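# Spray banana crowns, then rehang the spray gun

## Task

Use the spray gun to cover the cut crown of each banana cluster in the tray with treatment liquid, without moving any cluster from where it lies. Then hang the gun back on the fork of its post.

## Robot and tools

Robot: two arms, left_arm and right_arm, each with six joints and a two-finger gripper. Behind them, a camera stand fixed to the floor carries cam_head_left and cam_head_right (672x504 each), mounted on one rigid bar.

Frame: all hand positions, orientations and targets are in the scene frame. The origin sits at table-top height, halfway between the nominal arm bases. +x points out over the table, +z points up, and left_arm is on the +y side; image left and right do not follow arm names. Calibrated bases: left_arm at (+0.041, +0.287, +0.021) m, quat_wxyz (+1.000, 0, 0, -0.020); right_arm at (+0.038, -0.236, +0.039) m, quat_wxyz (+1.000, 0, 0, +0.029). The gripper's fingers point along its own +z and open and close along its y. end_effector_position is the point between the pads, roughly 1 cm short of the tips. Printed poses can be off by a few centimetres, and more at long reach.

Row layout, used by every motion tool: one flat list of 14 numbers covering both arms, even when only one arm moves. The first 7 are left_arm: waist, shoulder, elbow, wrist pitch, wrist yaw, wrist roll, then opening. The next 7 are right_arm in the same order. Joint values are absolute target angles in radians, not offsets. Stated ranges: waist -2.618 to 3.054, shoulder 0.000 to 3.142, elbow 0.000 to 3.142, wrist pitch -1.571 to 1.571, wrist yaw -1.571 to 1.571, wrist roll -2.094 to 2.094. Real ends may differ by up to 0.059 rad. A target more than 0.059 past a stated end, and further out than the current angle, gets the call refused. A result line "joint sent to its limit" means a joint was clipped at its true end. Opening is an absolute command from -1 (closed) to +1 (fully open). To keep a gripper as it is, repeat its current command; writing 0 is itself a command.

execute_actions: actions is a list of actions. Each action is a table of up to 15 rows, each row a control step of 1/30 s, and each action takes 0.5 s. A short table repeats its last row to fill the 15 steps. cameras is an optional list of names, ["all"] or []. An empty actions list returns pictures plus fuller state, including the scene number and task. Each control step, a joint's target is kept within a fixed lead of its measured angle: 0.339 rad for waist, shoulder and elbow, and 2.2 rad for the wrist joints. If the targets would move a gripper more than 200 mm from where it is, that arm's targets are scaled back. Large moves therefore need several actions.

move: target is one 14-number row or a list of up to 15 rows, all of absolute joint angles. Joints travel together, so the hand traces a curve, and nothing checks for obstacles or for the other arm. speed (0.01 to 12.57 rad/s, default 0.5) caps the joint with the farthest to travel; give one value, or one per target. blend (rad) rounds the corners at intermediate targets; 0 means stopping at each one. opening_speed (0.2 or more, scale units per second) ramps the gripper opening. grip_force (10 to 50 N per pad, one value or one per arm) stays in force until changed; lower values close more slowly. blocking=false returns after about 0.5 s while the motion keeps running; a new move then takes over from the current point. Paths last at least 0.5 s, and anything planned longer than 10 s stops short. The result adds a "move:" line: done, off_target (resting more than 0.035 rad away), moving, held or fault, plus limits=held if steps were held back. Faster moves and targets deeper past a contact hit and press harder.

wait: seconds 0 to 10. Arms hold their last command; a running move continues, and the call returns early if that move ends. stop: brakes the running move, which needs some distance. zoom_image: camera (cam_head_left or cam_head_right) and region [x0, y0, x1, y1] in image pixels from the top-left, at most 504 by 504, taken from the latest picture. finished_scene: scene is the current scene's number. It ends the scene and cannot be undone, so call it only when all crowns are sprayed and the gun is hanging stably on its fork.

Result lines: Joint positions and Joint velocities give one block per arm in joint order, then the gap between the pads (m; 0.094 when fully open). Joint targets shows what the joints are being driven toward now. Tool commands shows the present gripper commands. grip_measured uses the opening scale; with nothing held it reads slightly wide, and on a held part it reads a little under the part's width. Joint torques are in joint order, include gravity, and carry offsets and noise; numbers 1 to 3 wrap at ±28 N m. "joint command not followed" means the clearance check changed some steps. MOTOR HOT appears at 75 °C. At 90 °C a fault folds that arm and leaves it idle, and at 100 °C it goes limp. Holding loads, stretching out or pushing against something heats motors.

Cameras: both come with pinhole+radial calibration. cam_head_left has K fx=fy 461.224, cx 335.582, cy 252.001, pos_world [-0.282177, 0.0497713, 0.981518]. cam_head_right has K 460.938, 335.584, 251.93, pos_world [-0.281789, -0.00475695, 0.978608]. Each may have shifted by up to about 2.3 degrees and 9 mm.

Avoid: pushing banana clusters out of place, knocking anything outside the work area, dropping the gun or letting it fall, releasing it while it is still moving, and hard hits on the post or table. Keep the two arms from touching or pinching each other, and keep strain off the camera cables. Close slowly when gripping, and keep motions smooth.

Each tool is called in YAML: its name, and indented under it one key for each argument.

## Session

execute_actions:
  actions: []

Scene clock: 0.00 s.
left_arm: end_effector_position=(+0.4428, +0.2617, +0.1381) grip_measured=+1.000 end_effector_quat_wxyz=(+0.598, +0.041, +0.799, -0.049) | right_arm: end_effector_position=(+0.4275, -0.2102, +0.1530) grip_measured=+1.000 end_effector_quat_wxyz=(+0.614, +0.006, +0.788, +0.039)
Joint positions: left_arm=[0.025 1.506 0.381 0.839 0.112 0.003 0.094] | right_arm=[0.01 1.511 0.304 0.961 0.012 0.074 0.094]
Joint velocities: within noise
Joint torques (N m): no reading
Motor temperatures (°C): left_arm=[28 33 32 39 27 28 28] | right_arm=[29 30 38 36 29 27 32]
Heat: left arm: 39 °C; right arm: 38 °C.
Joint targets: left_arm=[0.025 1.500 0.387 0.837 0.112 0.003] | right_arm=[0.010 1.509 0.305 0.947 0.012 0.073]
Tool commands: left_gripper/opening=+1.0 right_gripper/opening=+1.0

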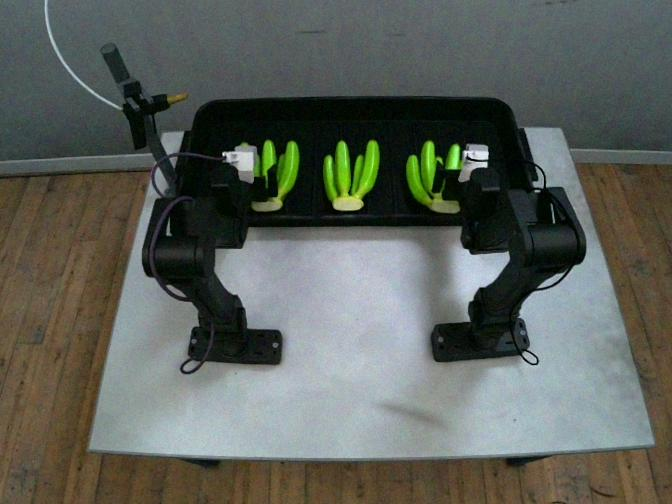

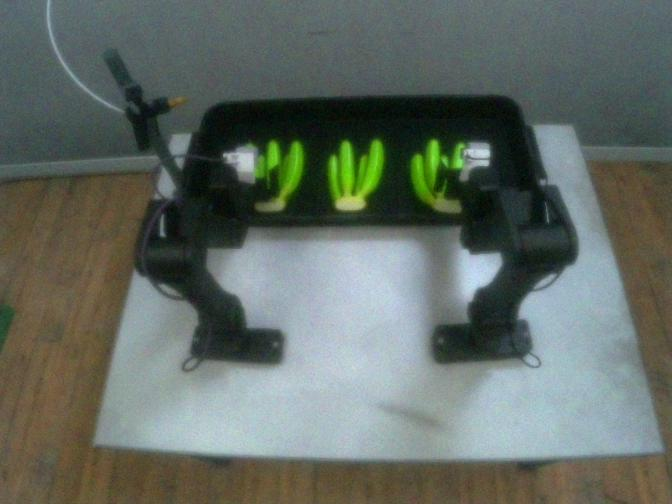

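zoom_image:
  camera: "cam_head_left"
  region: [80, 30, 220, 210]

zoom_image:
  camera: "cam_head_right"
  region: [80, 30, 220, 210]

zoom_image:
  camera: "cam_head_left"
  region: [180, 80, 560, 260]

Scaled by 2.800 from the camera's 672x504 image, which has a finer 960x720 frame.

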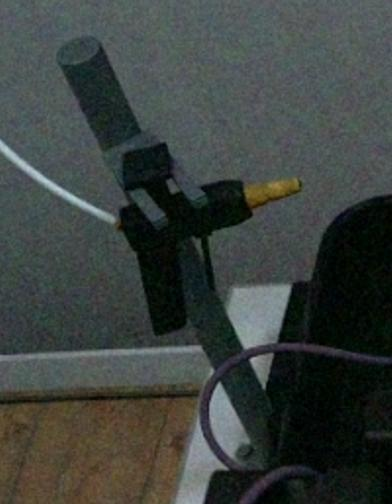

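Scaled by 2.800 from the camera's 672x504 image, which has a finer 960x720 frame.

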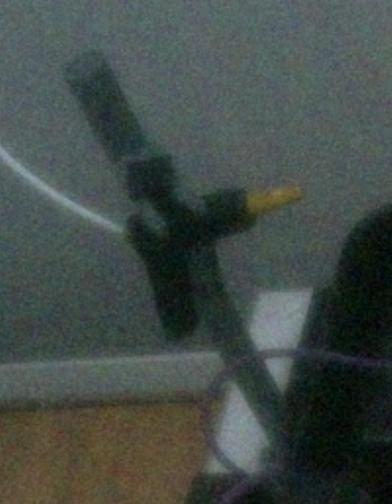

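Scaled by 1.326 from the camera's 672x504 image, which has a finer 960x720 frame.

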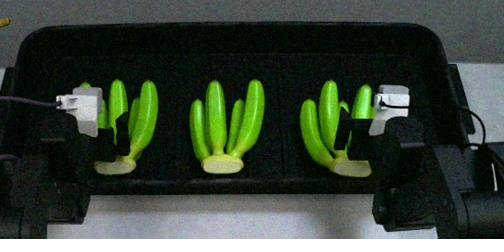

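zoom_image:
  camera: "cam_head_left"
  region: [95, 35, 195, 155]

zoom_image:
  camera: "cam_head_right"
  region: [95, 35, 195, 155]

zoom_image:
  camera: "cam_head_left"
  region: [115, 70, 195, 150]

Scaled by 4.200 from the camera's 672x504 image, which has a finer 960x720 frame.

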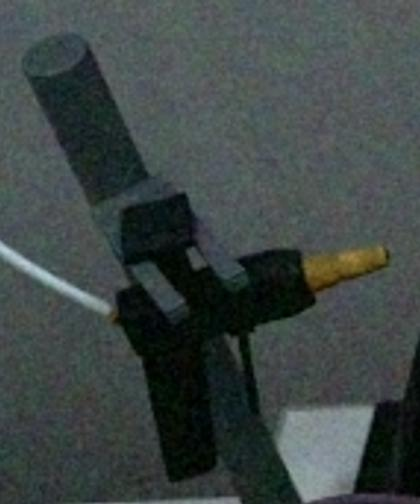

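Scaled by 4.200 from the camera's 672x504 image, which has a finer 960x720 frame.

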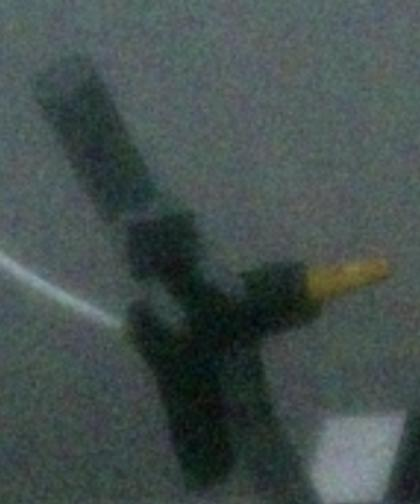

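Scaled by 6.300 from the camera's 672x504 image, which has a finer 960x720 frame.

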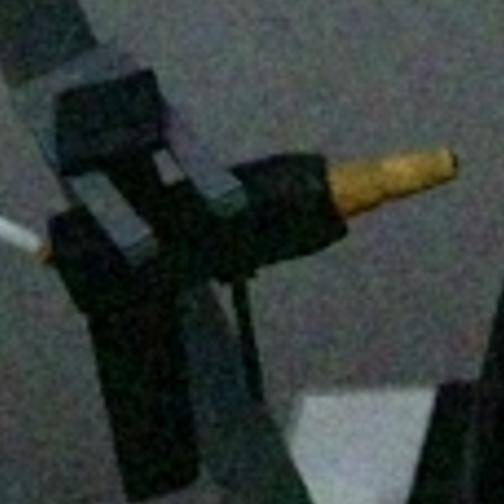

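move:
  target: [0.52,0.79,0.455,0.335,0,0,1,-0.7,0.8,0.3,0.4,0,0.07,0]
  speed: 0.7
  cameras: ["all"]

zoom_image:
  camera: "cam_head_left"
  region: [95, 35, 235, 195]

zoom_image:
  camera: "cam_head_right"
  region: [95, 35, 235, 195]

zoom_image:
  camera: "cam_head_left"
  region: [180, 80, 560, 260]

Scene clock: 109.30 s.
left_arm: end_effector_position=(+0.3411, +0.4385, +0.2880) grip_measured=+1.000 end_effector_quat_wxyz=(+0.676, -0.162, +0.701, +0.158) | right_arm: end_effector_position=(+0.3043, -0.4318, +0.2617) grip_measured=+0.002 end_effector_quat_wxyz=(+0.649, +0.257, +0.690, -0.189)
Joint positions: left_arm=[0.513 0.797 0.43 0.332 0.017 0.002 0.094] | right_arm=[-0.692 0.809 0.304 0.42 0.006 0.074 0.047]
Joint torques (N m): left_arm=[0.65 -1.5 11.07 1.76 -0.2 -0.01] | right_arm=[-0.61 -2.09 7.3 1.45 -0.09 -0.03]
Motor temperatures (°C): left_arm=[28 33 33 42 26 27 27] | right_arm=[28 31 39 45 29 26 31]
Heat: left arm: 42 °C; right arm: 45 °C.
Joint targets: left_arm=[0.520 0.790 0.455 0.335 0.000 0.000] | right_arm=[-0.700 0.800 0.300 0.400 0.000 0.070]
move: done

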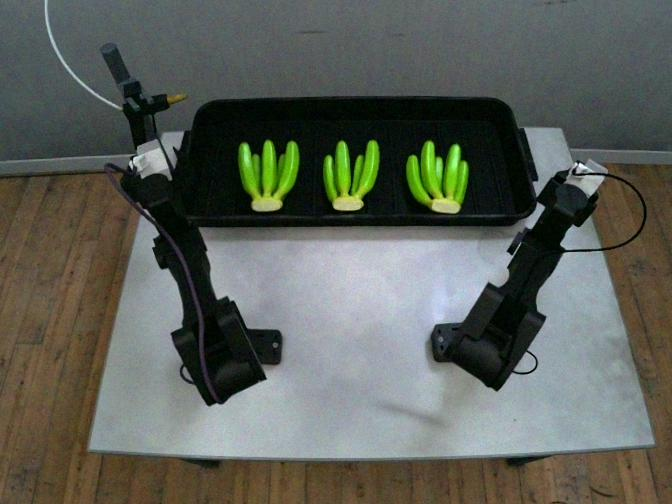

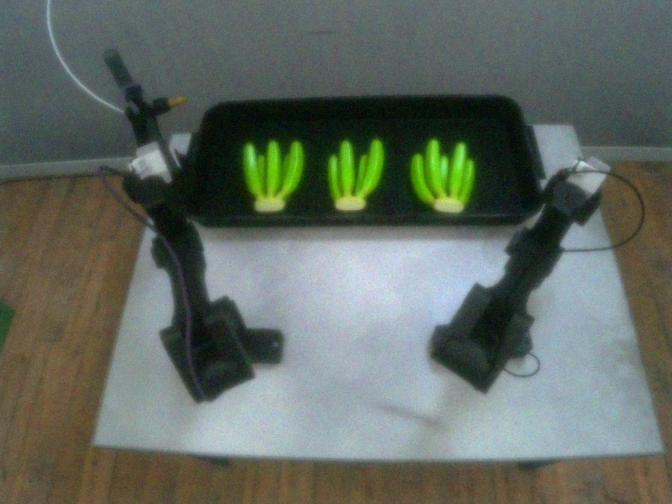

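Scaled by 3.150 from the camera's 672x504 image, which has a finer 960x720 frame.

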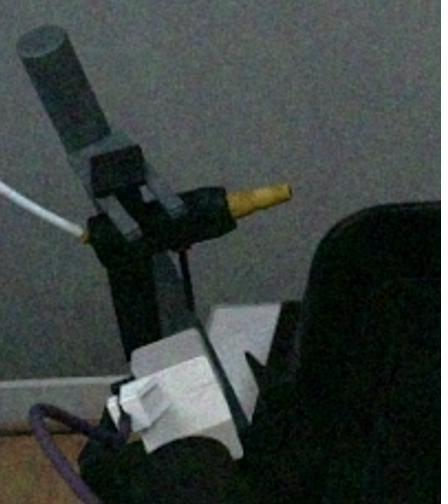

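Scaled by 3.150 from the camera's 672x504 image, which has a finer 960x720 frame.

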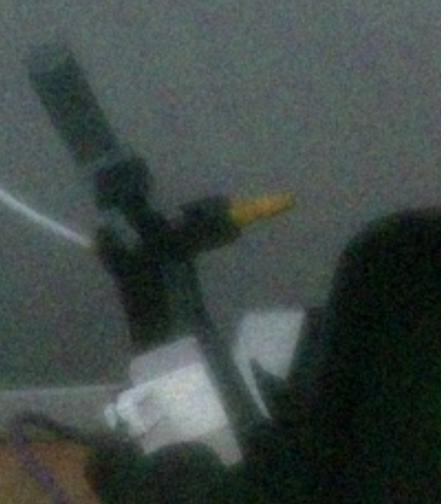

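Scaled by 1.326 from the camera's 672x504 image, which has a finer 960x720 frame.

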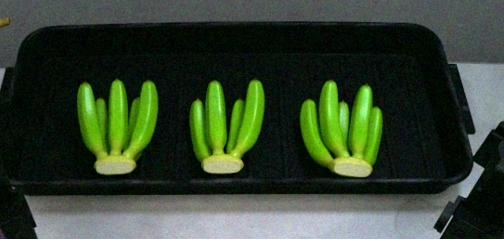

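move:
  target: [0.555,1.125,0.612,0.54,0.125,0,1,-0.7,0.8,0.3,0.4,0,0.07,0]
  speed: 0.5
  cameras: ["all"]

zoom_image:
  camera: "cam_head_left"
  region: [95, 35, 205, 165]

zoom_image:
  camera: "cam_head_right"
  region: [95, 35, 205, 165]

Scene clock: 195.93 s.
left_arm: end_effector_position=(+0.3960, +0.4617, +0.2968) grip_measured=+1.000 end_effector_quat_wxyz=(+0.685, -0.140, +0.702, +0.135) | right_arm: end_effector_position=(+0.3043, -0.4318, +0.2616) grip_measured=+0.002 end_effector_quat_wxyz=(+0.649, +0.257, +0.690, -0.189)
Joint positions: left_arm=[0.548 1.12 0.58 0.515 0.117 0.001 0.094] | right_arm=[-0.692 0.809 0.304 0.419 0.006 0.074 0.047]
Joint torques (N m): left_arm=[0.72 -2.67 11.55 1.91 0.12 0.02] | right_arm=[-0.66 -1.94 7.46 1.51 -0.11 -0.07]
Heat: left arm: 44 °C; right arm: 44 °C.
Joint targets: left_arm=[0.555 1.125 0.612 0.540 0.125 0.000] | right_arm=[-0.700 0.800 0.300 0.400 0.000 0.070]
move: done

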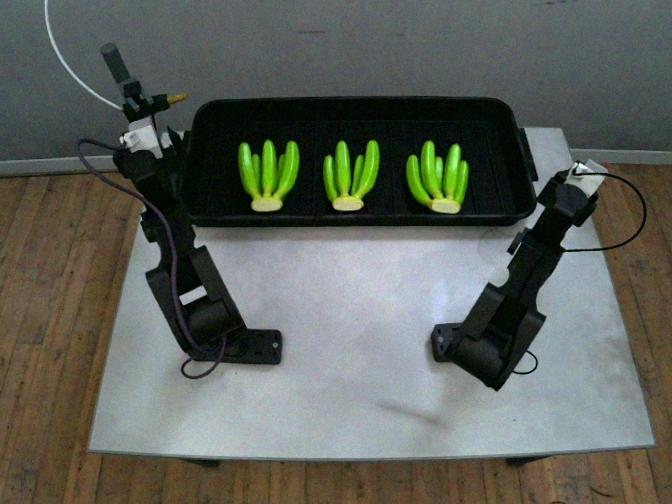

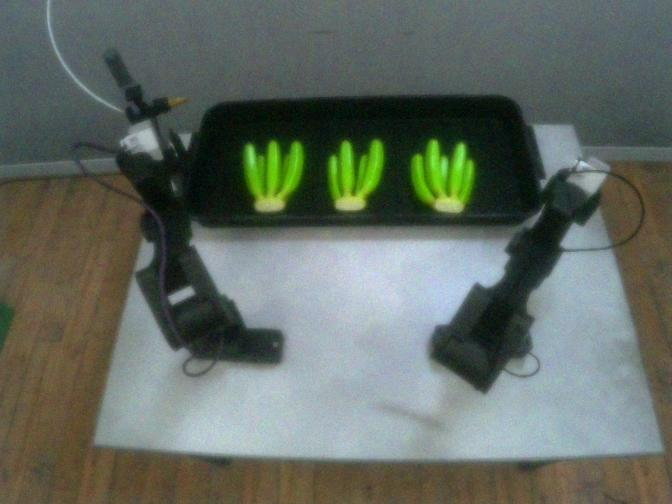

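Scaled by 3.877 from the camera's 672x504 image, which has a finer 960x720 frame.

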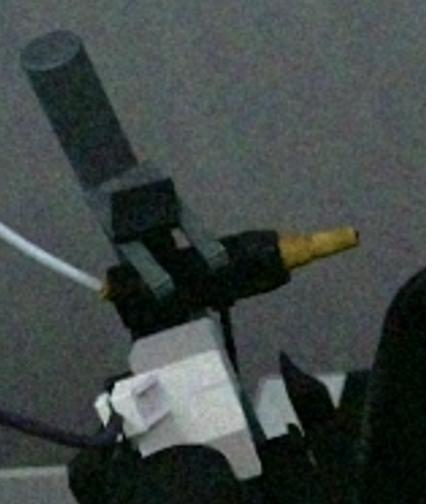

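Scaled by 3.877 from the camera's 672x504 image, which has a finer 960x720 frame.

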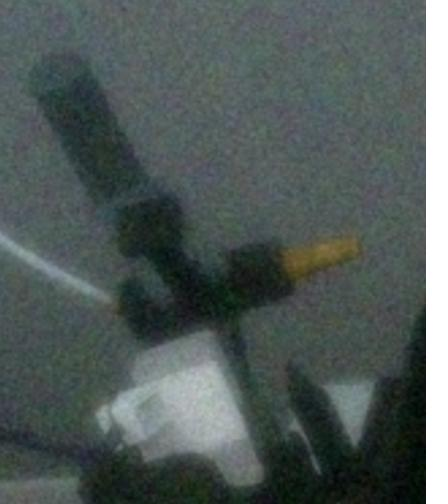

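move:
  target: [0.582,1.476,0.613,1.115,0.15,0,1,-0.7,0.8,0.3,0.4,0,0.07,0]
  speed: 0.3
  cameras: ["all"]

zoom_image:
  camera: "cam_head_left"
  region: [95, 35, 205, 165]

zoom_image:
  camera: "cam_head_right"
  region: [95, 35, 205, 165]

Scene clock: 242.67 s.
left_arm: end_effector_position=(+0.4298, +0.4880, +0.3074) grip_measured=+1.000 end_effector_quat_wxyz=(+0.764, -0.109, +0.615, +0.163) | right_arm: end_effector_position=(+0.3043, -0.4318, +0.2616) grip_measured=+0.002 end_effector_quat_wxyz=(+0.649, +0.257, +0.690, -0.189)
Joint positions: left_arm=[0.575 1.464 0.586 1.103 0.147 0.001 0.094] | right_arm=[-0.692 0.809 0.304 0.419 0.006 0.074 0.047]
Joint torques (N m): left_arm=[0.69 -4.29 10.06 1.7 0 0.05] | right_arm=[-0.5 -2.07 7.28 1.52 -0.09 0]
Heat: left arm: 46 °C; right arm: 44 °C.
Joint targets: left_arm=[0.582 1.476 0.613 1.115 0.150 0.000] | right_arm=[-0.700 0.800 0.300 0.400 0.000 0.070]
move: done

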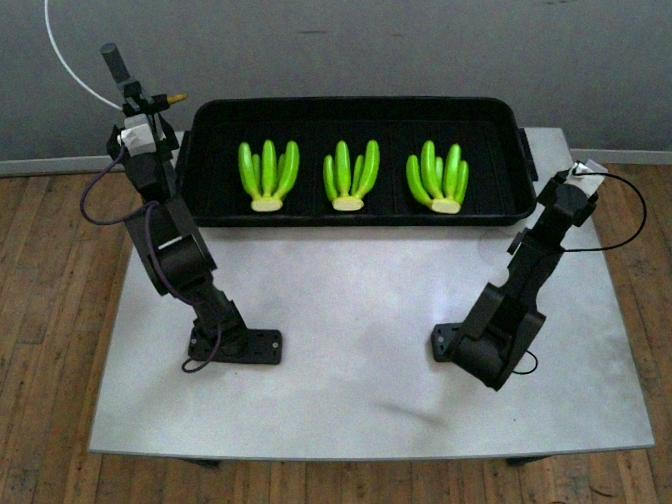

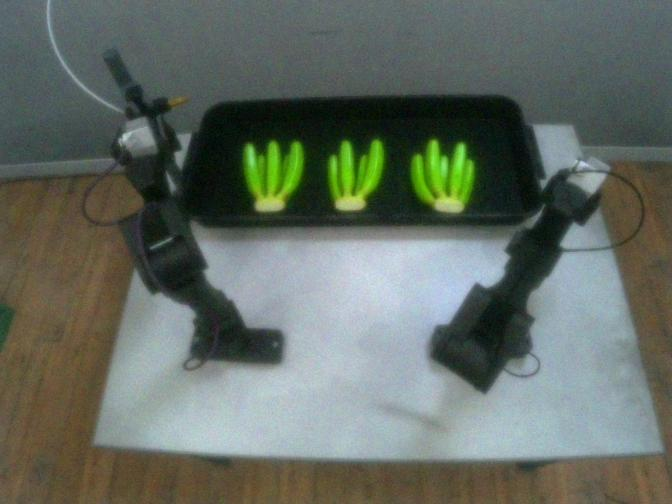

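Scaled by 3.877 from the camera's 672x504 image, which has a finer 960x720 frame.

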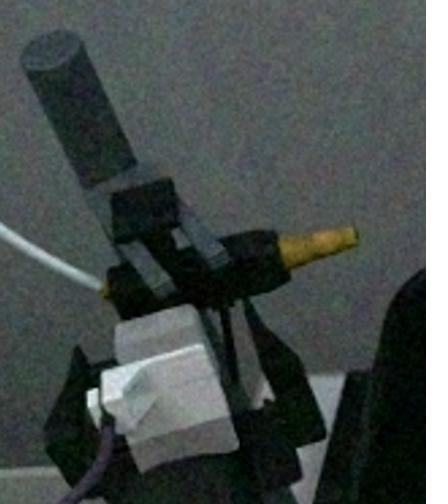

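Scaled by 3.877 from the camera's 672x504 image, which has a finer 960x720 frame.

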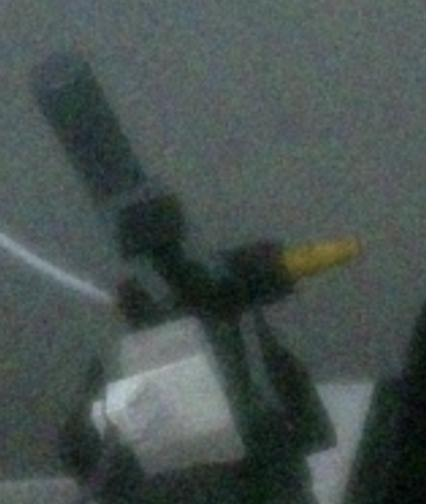

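move:
  target:
    - [0.562,1.526,0.636,1.142,0.15,0,1,-0.7,0.8,0.3,0.4,0,0.07,0]
    - [0.562,1.526,0.636,1.142,0.15,0,0.3,-0.7,0.8,0.3,0.4,0,0.07,0]
  speed: 0.2
  grip_force: 20
  cameras: ["all"]

zoom_image:
  camera: "cam_head_left"
  region: [95, 35, 205, 165]

Scene clock: 269.83 s.
left_arm: end_effector_position=(+0.4399, +0.4868, +0.3036) grip_measured=+0.303 end_effector_quat_wxyz=(+0.766, -0.101, +0.616, +0.156) | right_arm: end_effector_position=(+0.3043, -0.4318, +0.2616) grip_measured=+0.002 end_effector_quat_wxyz=(+0.649, +0.257, +0.690, -0.189)
Joint positions: left_arm=[0.565 1.513 0.608 1.131 0.159 0.001 0.061] | right_arm=[-0.692 0.809 0.304 0.419 0.006 0.074 0.047]
Joint torques (N m): left_arm=[-0.36 -4.6 9.99 1.71 -0.15 0.01] | right_arm=[-0.81 -1.98 7.36 1.5 -0.12 0.01]
Heat: left arm: 44 °C; right arm: 44 °C.
Joint targets: left_arm=[0.562 1.526 0.636 1.142 0.150 0.000] | right_arm=[-0.700 0.800 0.300 0.400 0.000 0.070]
grip_force (N): 20, 20
move: done

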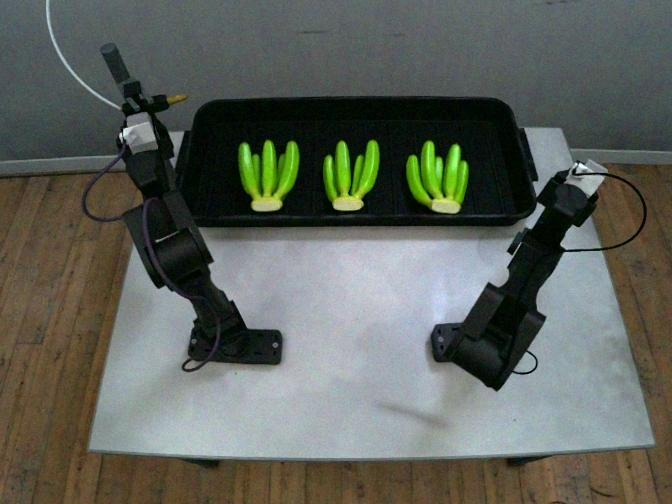

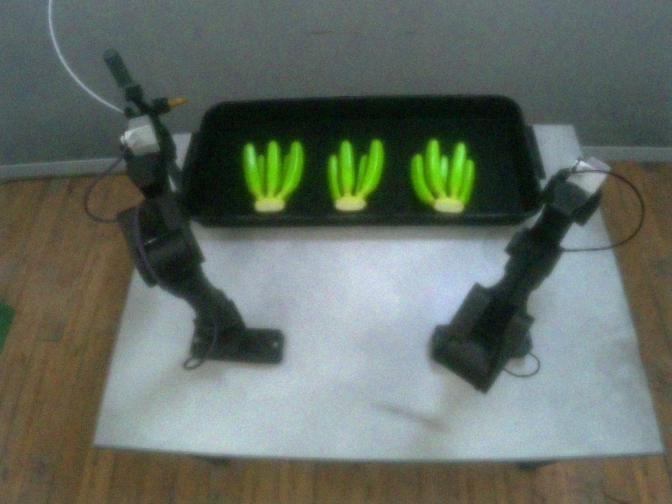

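Scaled by 3.877 from the camera's 672x504 image, which has a finer 960x720 frame.

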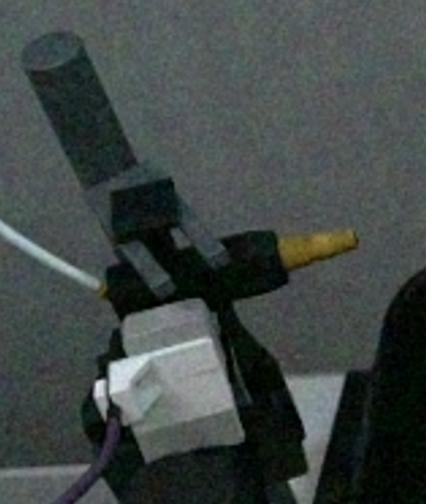

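move:
  target: [0.562,1.526,0.636,1.142,0.15,0,0.1,-0.7,0.8,0.3,0.4,0,0.07,0]
  cameras: ["all"]

zoom_image:
  camera: "cam_head_left"
  region: [95, 35, 205, 165]

move:
  target: [0.562,1.526,0.636,1.142,0.15,0,-0.1,-0.7,0.8,0.3,0.4,0,0.07,0]
  cameras: ["all"]

zoom_image:
  camera: "cam_head_left"
  region: [95, 35, 205, 165]

Scene clock: 278.57 s.
left_arm: end_effector_position=(+0.4431, +0.4788, +0.3038) grip_measured=+0.151 end_effector_quat_wxyz=(+0.766, -0.078, +0.619, +0.154) | right_arm: end_effector_position=(+0.3043, -0.4318, +0.2616) grip_measured=+0.002 end_effector_quat_wxyz=(+0.649, +0.257, +0.690, -0.189)
Joint positions: left_arm=[0.559 1.513 0.608 1.133 0.19 0.029 0.054] | right_arm=[-0.692 0.809 0.304 0.419 0.006 0.074 0.047]
Joint torques (N m): left_arm=[0.38 -4.53 10.04 1.68 -0.54 -0.22] | right_arm=[-0.57 -1.95 7.3 1.52 -0.05 -0.02]
Heat: left arm: 44 °C; right arm: 44 °C.
Joint targets: left_arm=[0.562 1.526 0.636 1.142 0.150 0.000] | right_arm=[-0.700 0.800 0.300 0.400 0.000 0.070]
grip_force (N): 20, 20
move: off_target (left_arm); left_arm: the wrist yaw is farthest, 0.040 rad from its target

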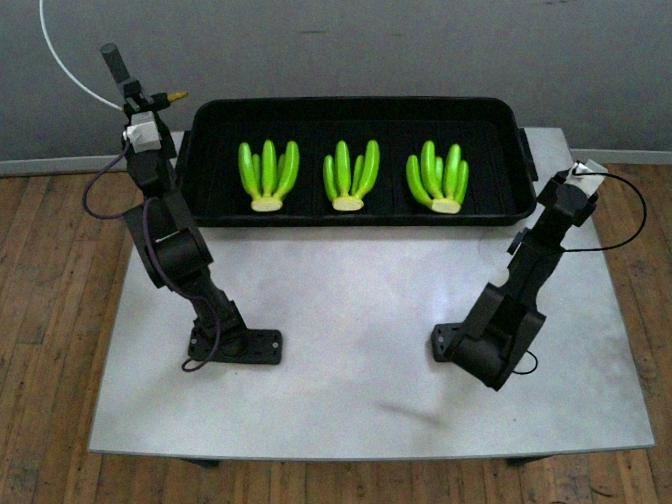

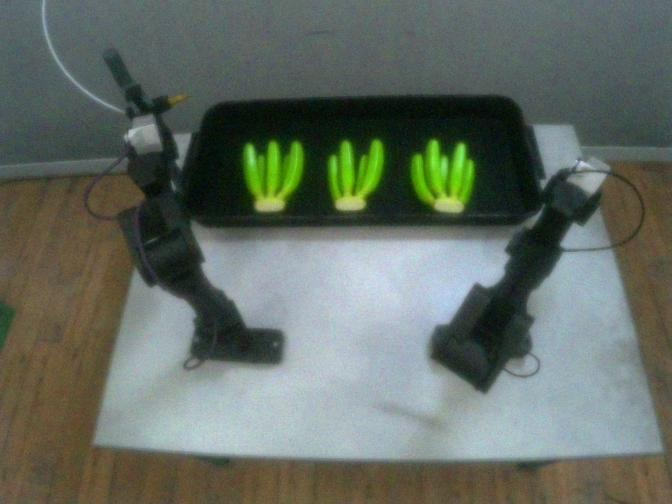

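Scaled by 3.877 from the camera's 672x504 image, which has a finer 960x720 frame.

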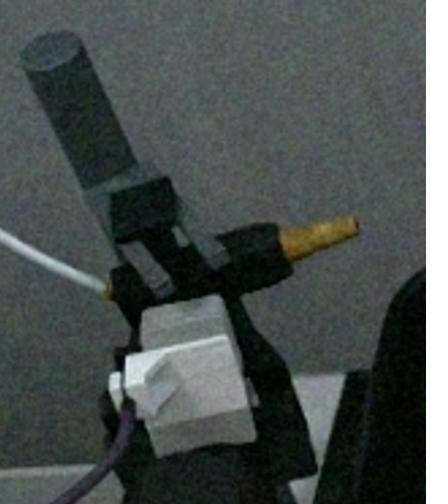

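Scene clock: 279.07 s.
left_arm: end_effector_position=(+0.4432, +0.4785, +0.3037) grip_measured=+0.148 end_effector_quat_wxyz=(+0.766, -0.077, +0.619, +0.154) | right_arm: end_effector_position=(+0.3043, -0.4318, +0.2616) grip_measured=+0.002 end_effector_quat_wxyz=(+0.649, +0.257, +0.690, -0.189)
Joint positions: left_arm=[0.558 1.513 0.608 1.133 0.191 0.03 0.054] | right_arm=[-0.692 0.809 0.304 0.419 0.006 0.074 0.047]
Joint torques (N m): left_arm=[0.38 -4.53 9.98 1.69 -0.54 -0.27] | right_arm=[-0.65 -1.85 7.47 1.5 -0.13 -0.01]
Heat: left arm: 44 °C; right arm: 44 °C.
Joint targets: left_arm=[0.562 1.526 0.636 1.142 0.150 0.000] | right_arm=[-0.700 0.800 0.300 0.400 0.000 0.070]
grip_force (N): 20, 20
move: off_target (left_arm); left_arm: the wrist yaw is farthest, 0.041 rad from its target

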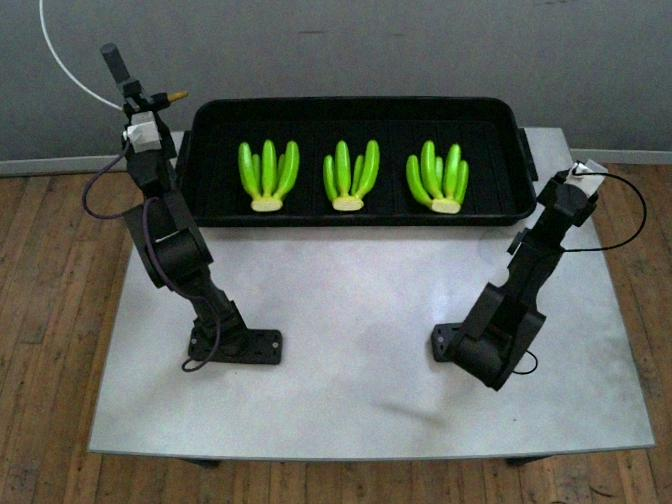

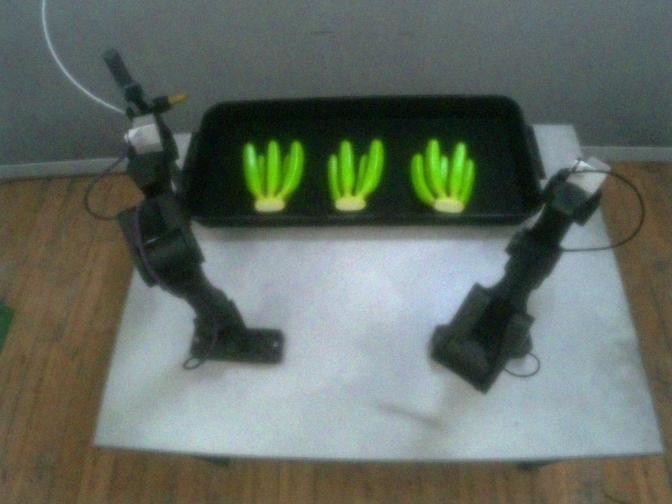

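Scaled by 3.877 from the camera's 672x504 image, which has a finer 960x720 frame.

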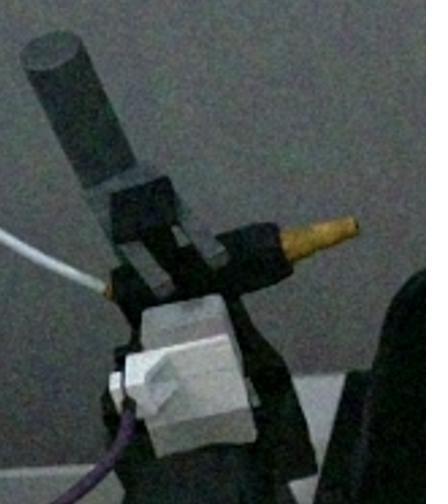

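move:
  target: [0.562,1.487,0.668,1.08,0.19,0.03,-0.1,-0.7,0.8,0.3,0.4,0,0.07,0]
  speed: 0.1
  cameras: ["all"]

zoom_image:
  camera: "cam_head_left"
  region: [95, 35, 205, 165]

Scene clock: 301.27 s.
left_arm: end_effector_position=(+0.4488, +0.4776, +0.3049) grip_measured=+0.116 end_effector_quat_wxyz=(+0.761, -0.067, +0.627, +0.152) | right_arm: end_effector_position=(+0.3043, -0.4318, +0.2616) grip_measured=+0.002 end_effector_quat_wxyz=(+0.649, +0.257, +0.690, -0.189)
Joint positions: left_arm=[0.558 1.513 0.635 1.088 0.211 0.046 0.052] | right_arm=[-0.692 0.809 0.304 0.419 0.006 0.074 0.047]
Joint torques (N m): left_arm=[0.36 -7.9 10.47 1.56 -0.28 -0.14] | right_arm=[-0.61 -1.77 7.35 1.5 -0.11 -0.05]
Heat: left arm: 42 °C; right arm: 44 °C.
Joint targets: left_arm=[0.562 1.487 0.668 1.080 0.190 0.030] | right_arm=[-0.700 0.800 0.300 0.400 0.000 0.070]
grip_force (N): 20, 20
move: done

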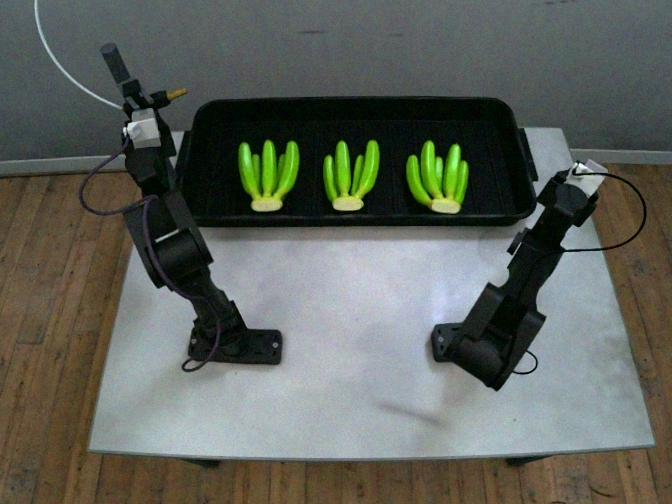

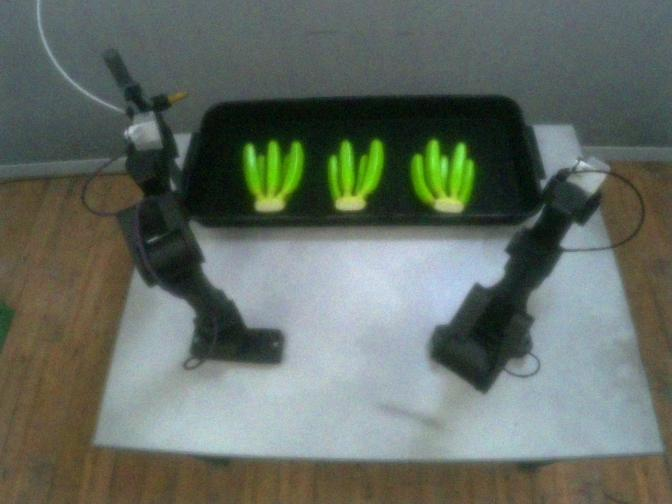

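Scaled by 3.877 from the camera's 672x504 image, which has a finer 960x720 frame.

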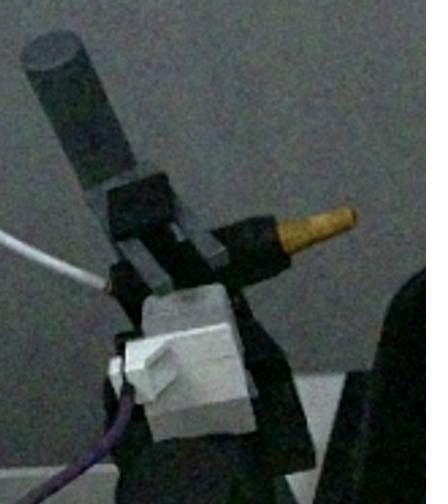

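move:
  target:
    - [0.547,1.285,0.512,1.043,0.19,0.035,-0.1,-0.7,0.8,0.3,0.4,0,0.07,0]
    - [0.53,1.043,0.388,0.928,0.175,0.035,-0.1,-0.7,0.8,0.3,0.4,0,0.07,0]
  speed: 0.25
  blend: 0.05
  grip_force: 25
  cameras: ["all"]

zoom_image:
  camera: "cam_head_left"
  region: [95, 35, 205, 165]

Scene clock: 311.60 s.
left_arm: end_effector_position=(+0.3768, +0.4320, +0.3154) grip_measured=+0.054 end_effector_quat_wxyz=(+0.760, -0.071, +0.629, +0.149) | right_arm: end_effector_position=(+0.3043, -0.4318, +0.2616) grip_measured=+0.002 end_effector_quat_wxyz=(+0.649, +0.257, +0.690, -0.189)
Joint positions: left_arm=[0.536 1.069 0.396 0.877 0.187 0.043 0.05] | right_arm=[-0.692 0.809 0.304 0.419 0.006 0.074 0.047]
Joint torques (N m): left_arm=[-0.62 -4.6 7.24 2.11 -0.16 -0.06] | right_arm=[-0.55 -2 7.24 1.49 -0.11 -0.02]
Heat: left arm: 42 °C; right arm: 44 °C.
Joint targets: left_arm=[0.530 1.043 0.388 0.928 0.175 0.035] | right_arm=[-0.700 0.800 0.300 0.400 0.000 0.070]
grip_force (N): 25, 25
move: off_target (left_arm); left_arm: the wrist pitch is farthest, 0.051 rad from its target

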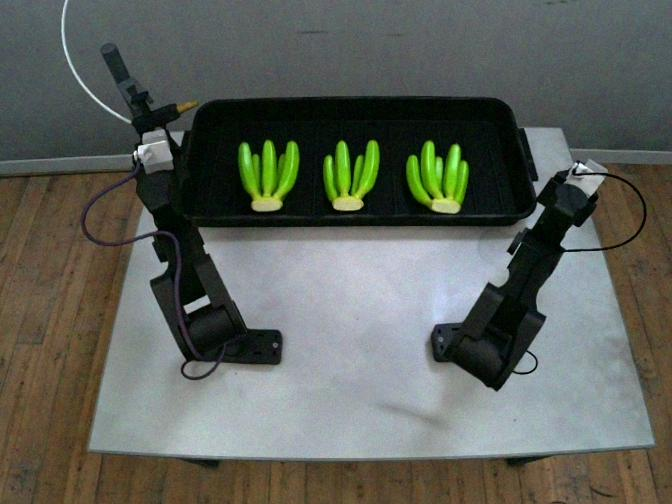

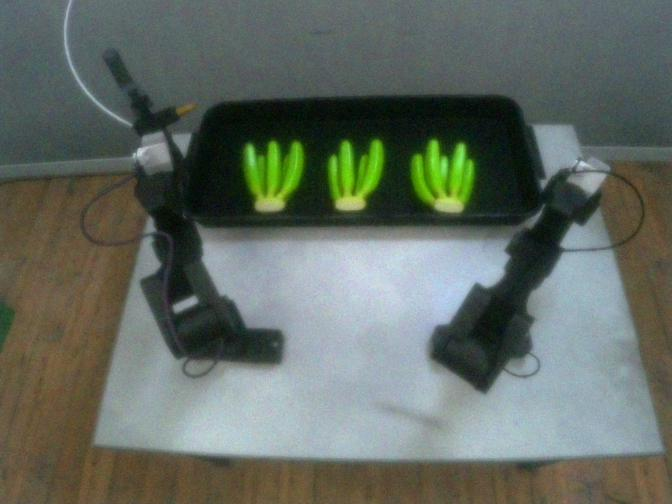

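Scaled by 3.877 from the camera's 672x504 image, which has a finer 960x720 frame.

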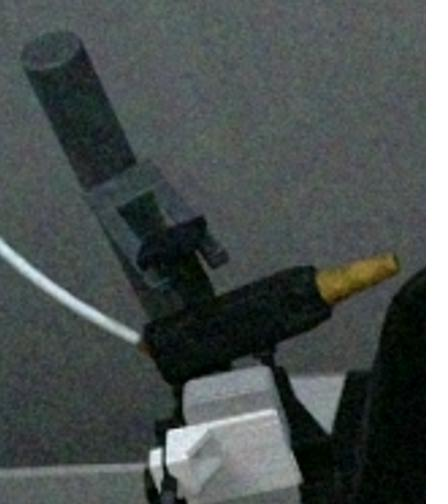

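move:
  target: [0.51,0.497,0.295,0.48,0.16,0.035,-0.1,-0.7,0.8,0.3,0.4,0,0.07,0]
  speed: 0.3
  cameras: ["all"]

zoom_image:
  camera: "cam_head_left"
  region: [95, 35, 235, 205]

zoom_image:
  camera: "cam_head_right"
  region: [95, 35, 235, 205]

Scene clock: 323.33 s.
left_arm: end_effector_position=(+0.3072, +0.3892, +0.3322) grip_measured=+0.032 end_effector_quat_wxyz=(+0.767, -0.065, +0.622, +0.145) | right_arm: end_effector_position=(+0.3043, -0.4318, +0.2616) grip_measured=+0.002 end_effector_quat_wxyz=(+0.649, +0.257, +0.690, -0.189)
Joint positions: left_arm=[0.517 0.512 0.303 0.433 0.183 0.042 0.048] | right_arm=[-0.692 0.809 0.304 0.419 0.006 0.074 0.047]
Joint torques (N m): left_arm=[-0.75 -0.4 7.71 2.04 -0.3 -0.02] | right_arm=[-0.47 -1.94 7.36 1.47 -0.12 -0.06]
Heat: left arm: 45 °C; right arm: 45 °C.
Joint targets: left_arm=[0.510 0.497 0.295 0.480 0.160 0.035] | right_arm=[-0.700 0.800 0.300 0.400 0.000 0.070]
grip_force (N): 25, 25
move: off_target (left_arm); left_arm: the wrist pitch is farthest, 0.047 rad from its target

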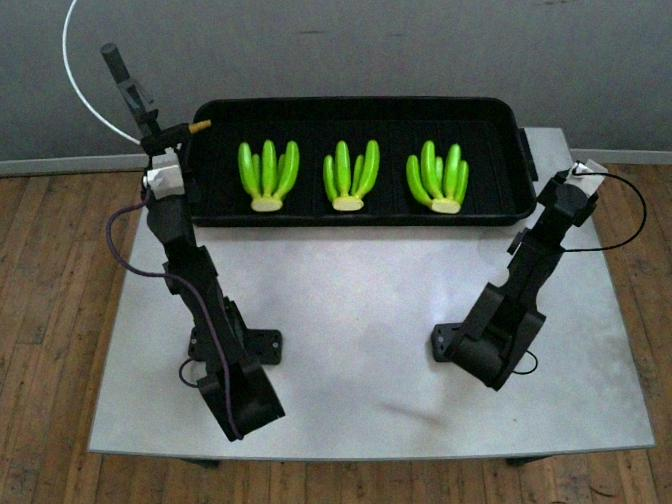

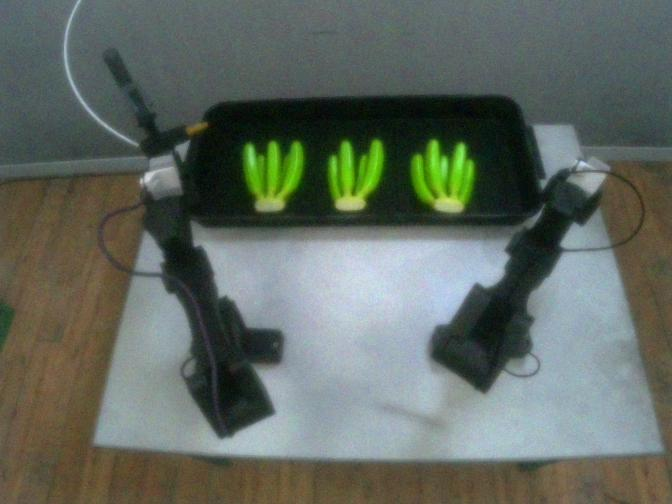

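Scaled by 2.965 from the camera's 672x504 image, which has a finer 960x720 frame.

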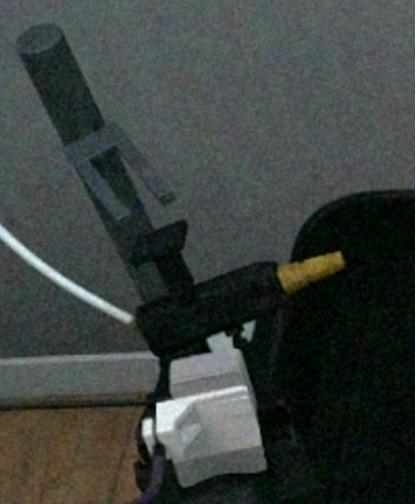

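Scaled by 2.965 from the camera's 672x504 image, which has a finer 960x720 frame.

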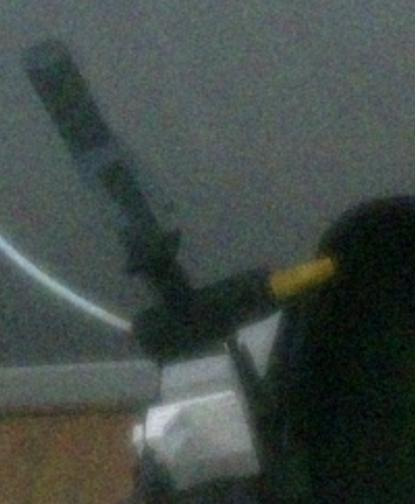

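move:
  target:
    - [0.3,0.6,0.33,0.49,0.1,0.8,-0.1,-0.7,0.8,0.3,0.4,0,0.07,0]
    - [0.094,1.165,0.35,0.87,0,1.65,-0.1,-0.7,0.8,0.3,0.4,0,0.07,0]
  speed: 0.7
  blend: 0.2
  cameras: ["all"]

zoom_image:
  camera: "cam_head_left"
  region: [150, 60, 390, 260]

zoom_image:
  camera: "cam_head_right"
  region: [150, 60, 390, 260]

Scene clock: 370.03 s.
left_arm: end_effector_position=(+0.4118, +0.3107, +0.2219) grip_measured=+0.016 end_effector_quat_wxyz=(+0.445, +0.523, +0.504, +0.523) | right_arm: end_effector_position=(+0.3043, -0.4318, +0.2616) grip_measured=+0.002 end_effector_quat_wxyz=(+0.649, +0.257, +0.690, -0.189)
Joint positions: left_arm=[0.101 1.167 0.306 0.805 0 1.67 0.048] | right_arm=[-0.692 0.809 0.304 0.419 0.006 0.074 0.047]
Joint torques (N m): left_arm=[-0.68 -2.95 11.95 2.34 -0.02 -0.16] | right_arm=[-0.76 -1.78 7.15 1.53 -0.14 0]
Heat: left arm: 46 °C; right arm: 45 °C.
Joint targets: left_arm=[0.094 1.165 0.350 0.870 0.000 1.650] | right_arm=[-0.700 0.800 0.300 0.400 0.000 0.070]
grip_force (N): 25, 25
move: off_target (left_arm); left_arm: the wrist pitch is farthest, 0.065 rad from its target

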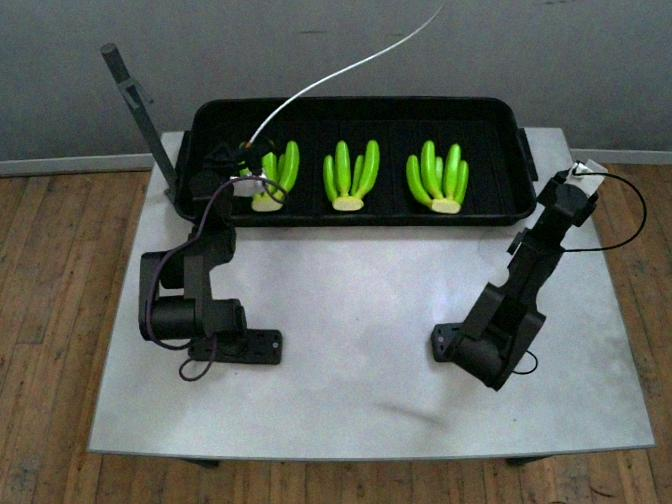

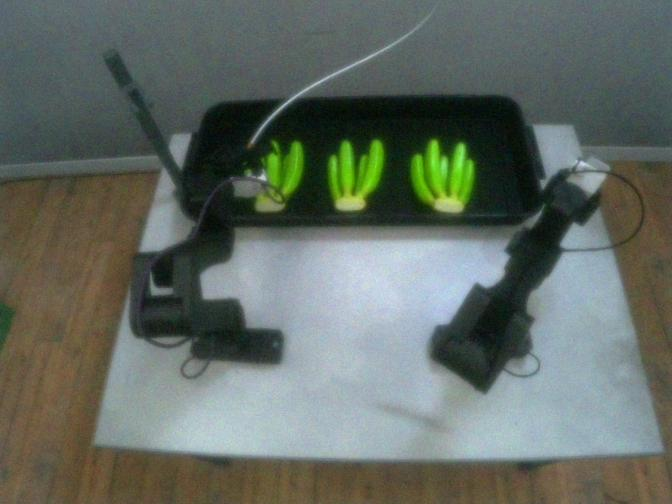

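Scaled by 2.100 from the camera's 672x504 image, which has a finer 960x720 frame.

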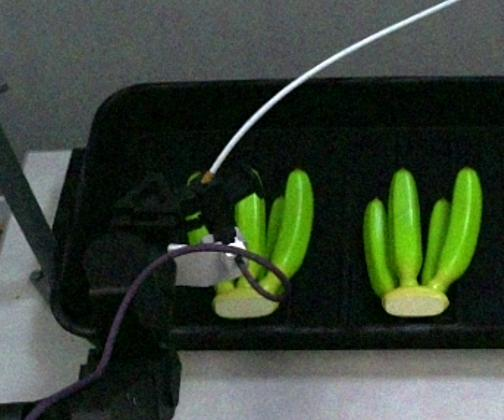

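Scaled by 2.100 from the camera's 672x504 image, which has a finer 960x720 frame.

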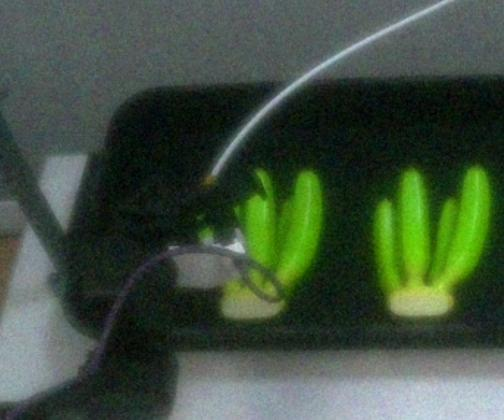

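move:
  target:
    - [0.094,1.165,0.35,1.01,0,1.62,-0.1,-0.7,0.8,0.3,0.4,0,0.07,0]
    - [0.094,1.165,0.35,1.01,0,1.62,-0.4,-0.7,0.8,0.3,0.4,0,0.07,0]
  speed: 0.5
  grip_force: 50
  cameras: ["all"]

zoom_image:
  camera: "cam_head_left"
  region: [150, 60, 390, 260]

zoom_image:
  camera: "cam_head_right"
  region: [150, 60, 390, 260]

Scene clock: 385.53 s.
left_arm: end_effector_position=(+0.4114, +0.3107, +0.2555) grip_measured=-0.152 end_effector_quat_wxyz=(+0.480, +0.485, +0.475, +0.555) | right_arm: end_effector_position=(+0.3043, -0.4318, +0.2616) grip_measured=+0.002 end_effector_quat_wxyz=(+0.649, +0.257, +0.690, -0.189)
Joint positions: left_arm=[0.101 1.167 0.306 0.939 0 1.654 0.04] | right_arm=[-0.692 0.809 0.304 0.419 0.006 0.074 0.047]
Joint torques (N m): left_arm=[-0.73 -2.89 11.9 2.38 0.01 -0.31] | right_arm=[-0.58 -2.14 7.27 1.46 -0.08 -0.05]
Motor temperatures (°C): left_arm=[27 30 34 49 26 26 27] | right_arm=[28 27 41 45 29 24 29]
Heat: left arm: 49 °C; right arm: 45 °C.
Joint targets: left_arm=[0.094 1.165 0.350 1.010 0.000 1.620] | right_arm=[-0.700 0.800 0.300 0.400 0.000 0.070]
move: off_target (left_arm); target 2's new numbers were sent with left_arm's wrist pitch 0.071 rad from that target; left_arm: the wrist pitch is farthest, 0.071 rad from its target

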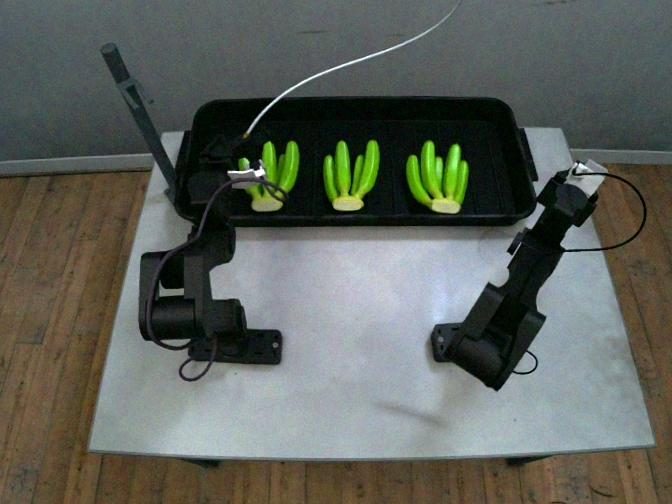

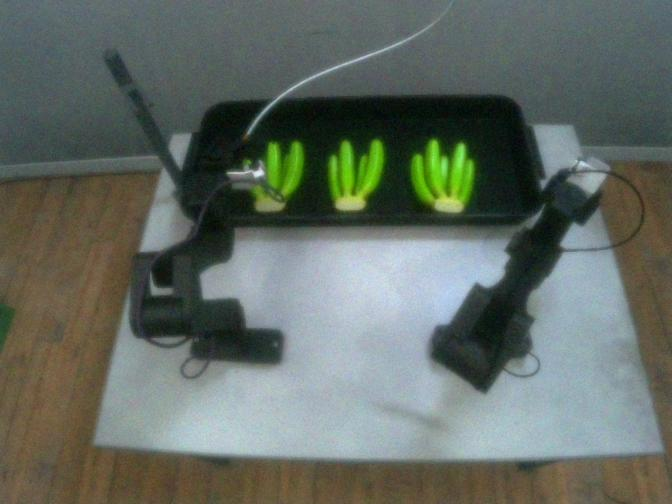

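Scaled by 2.100 from the camera's 672x504 image, which has a finer 960x720 frame.

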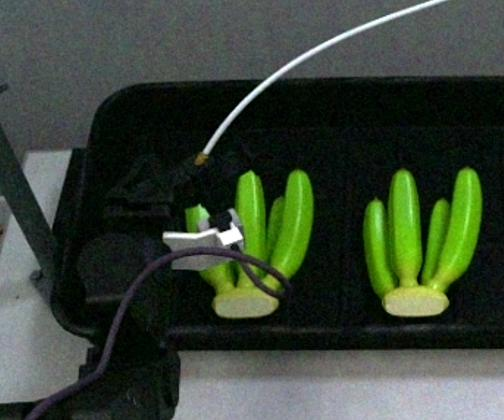

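Scaled by 2.100 from the camera's 672x504 image, which has a finer 960x720 frame.

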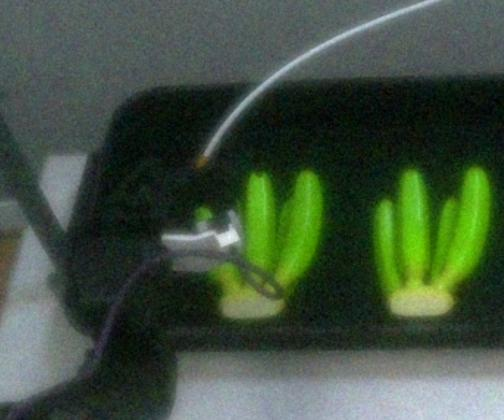

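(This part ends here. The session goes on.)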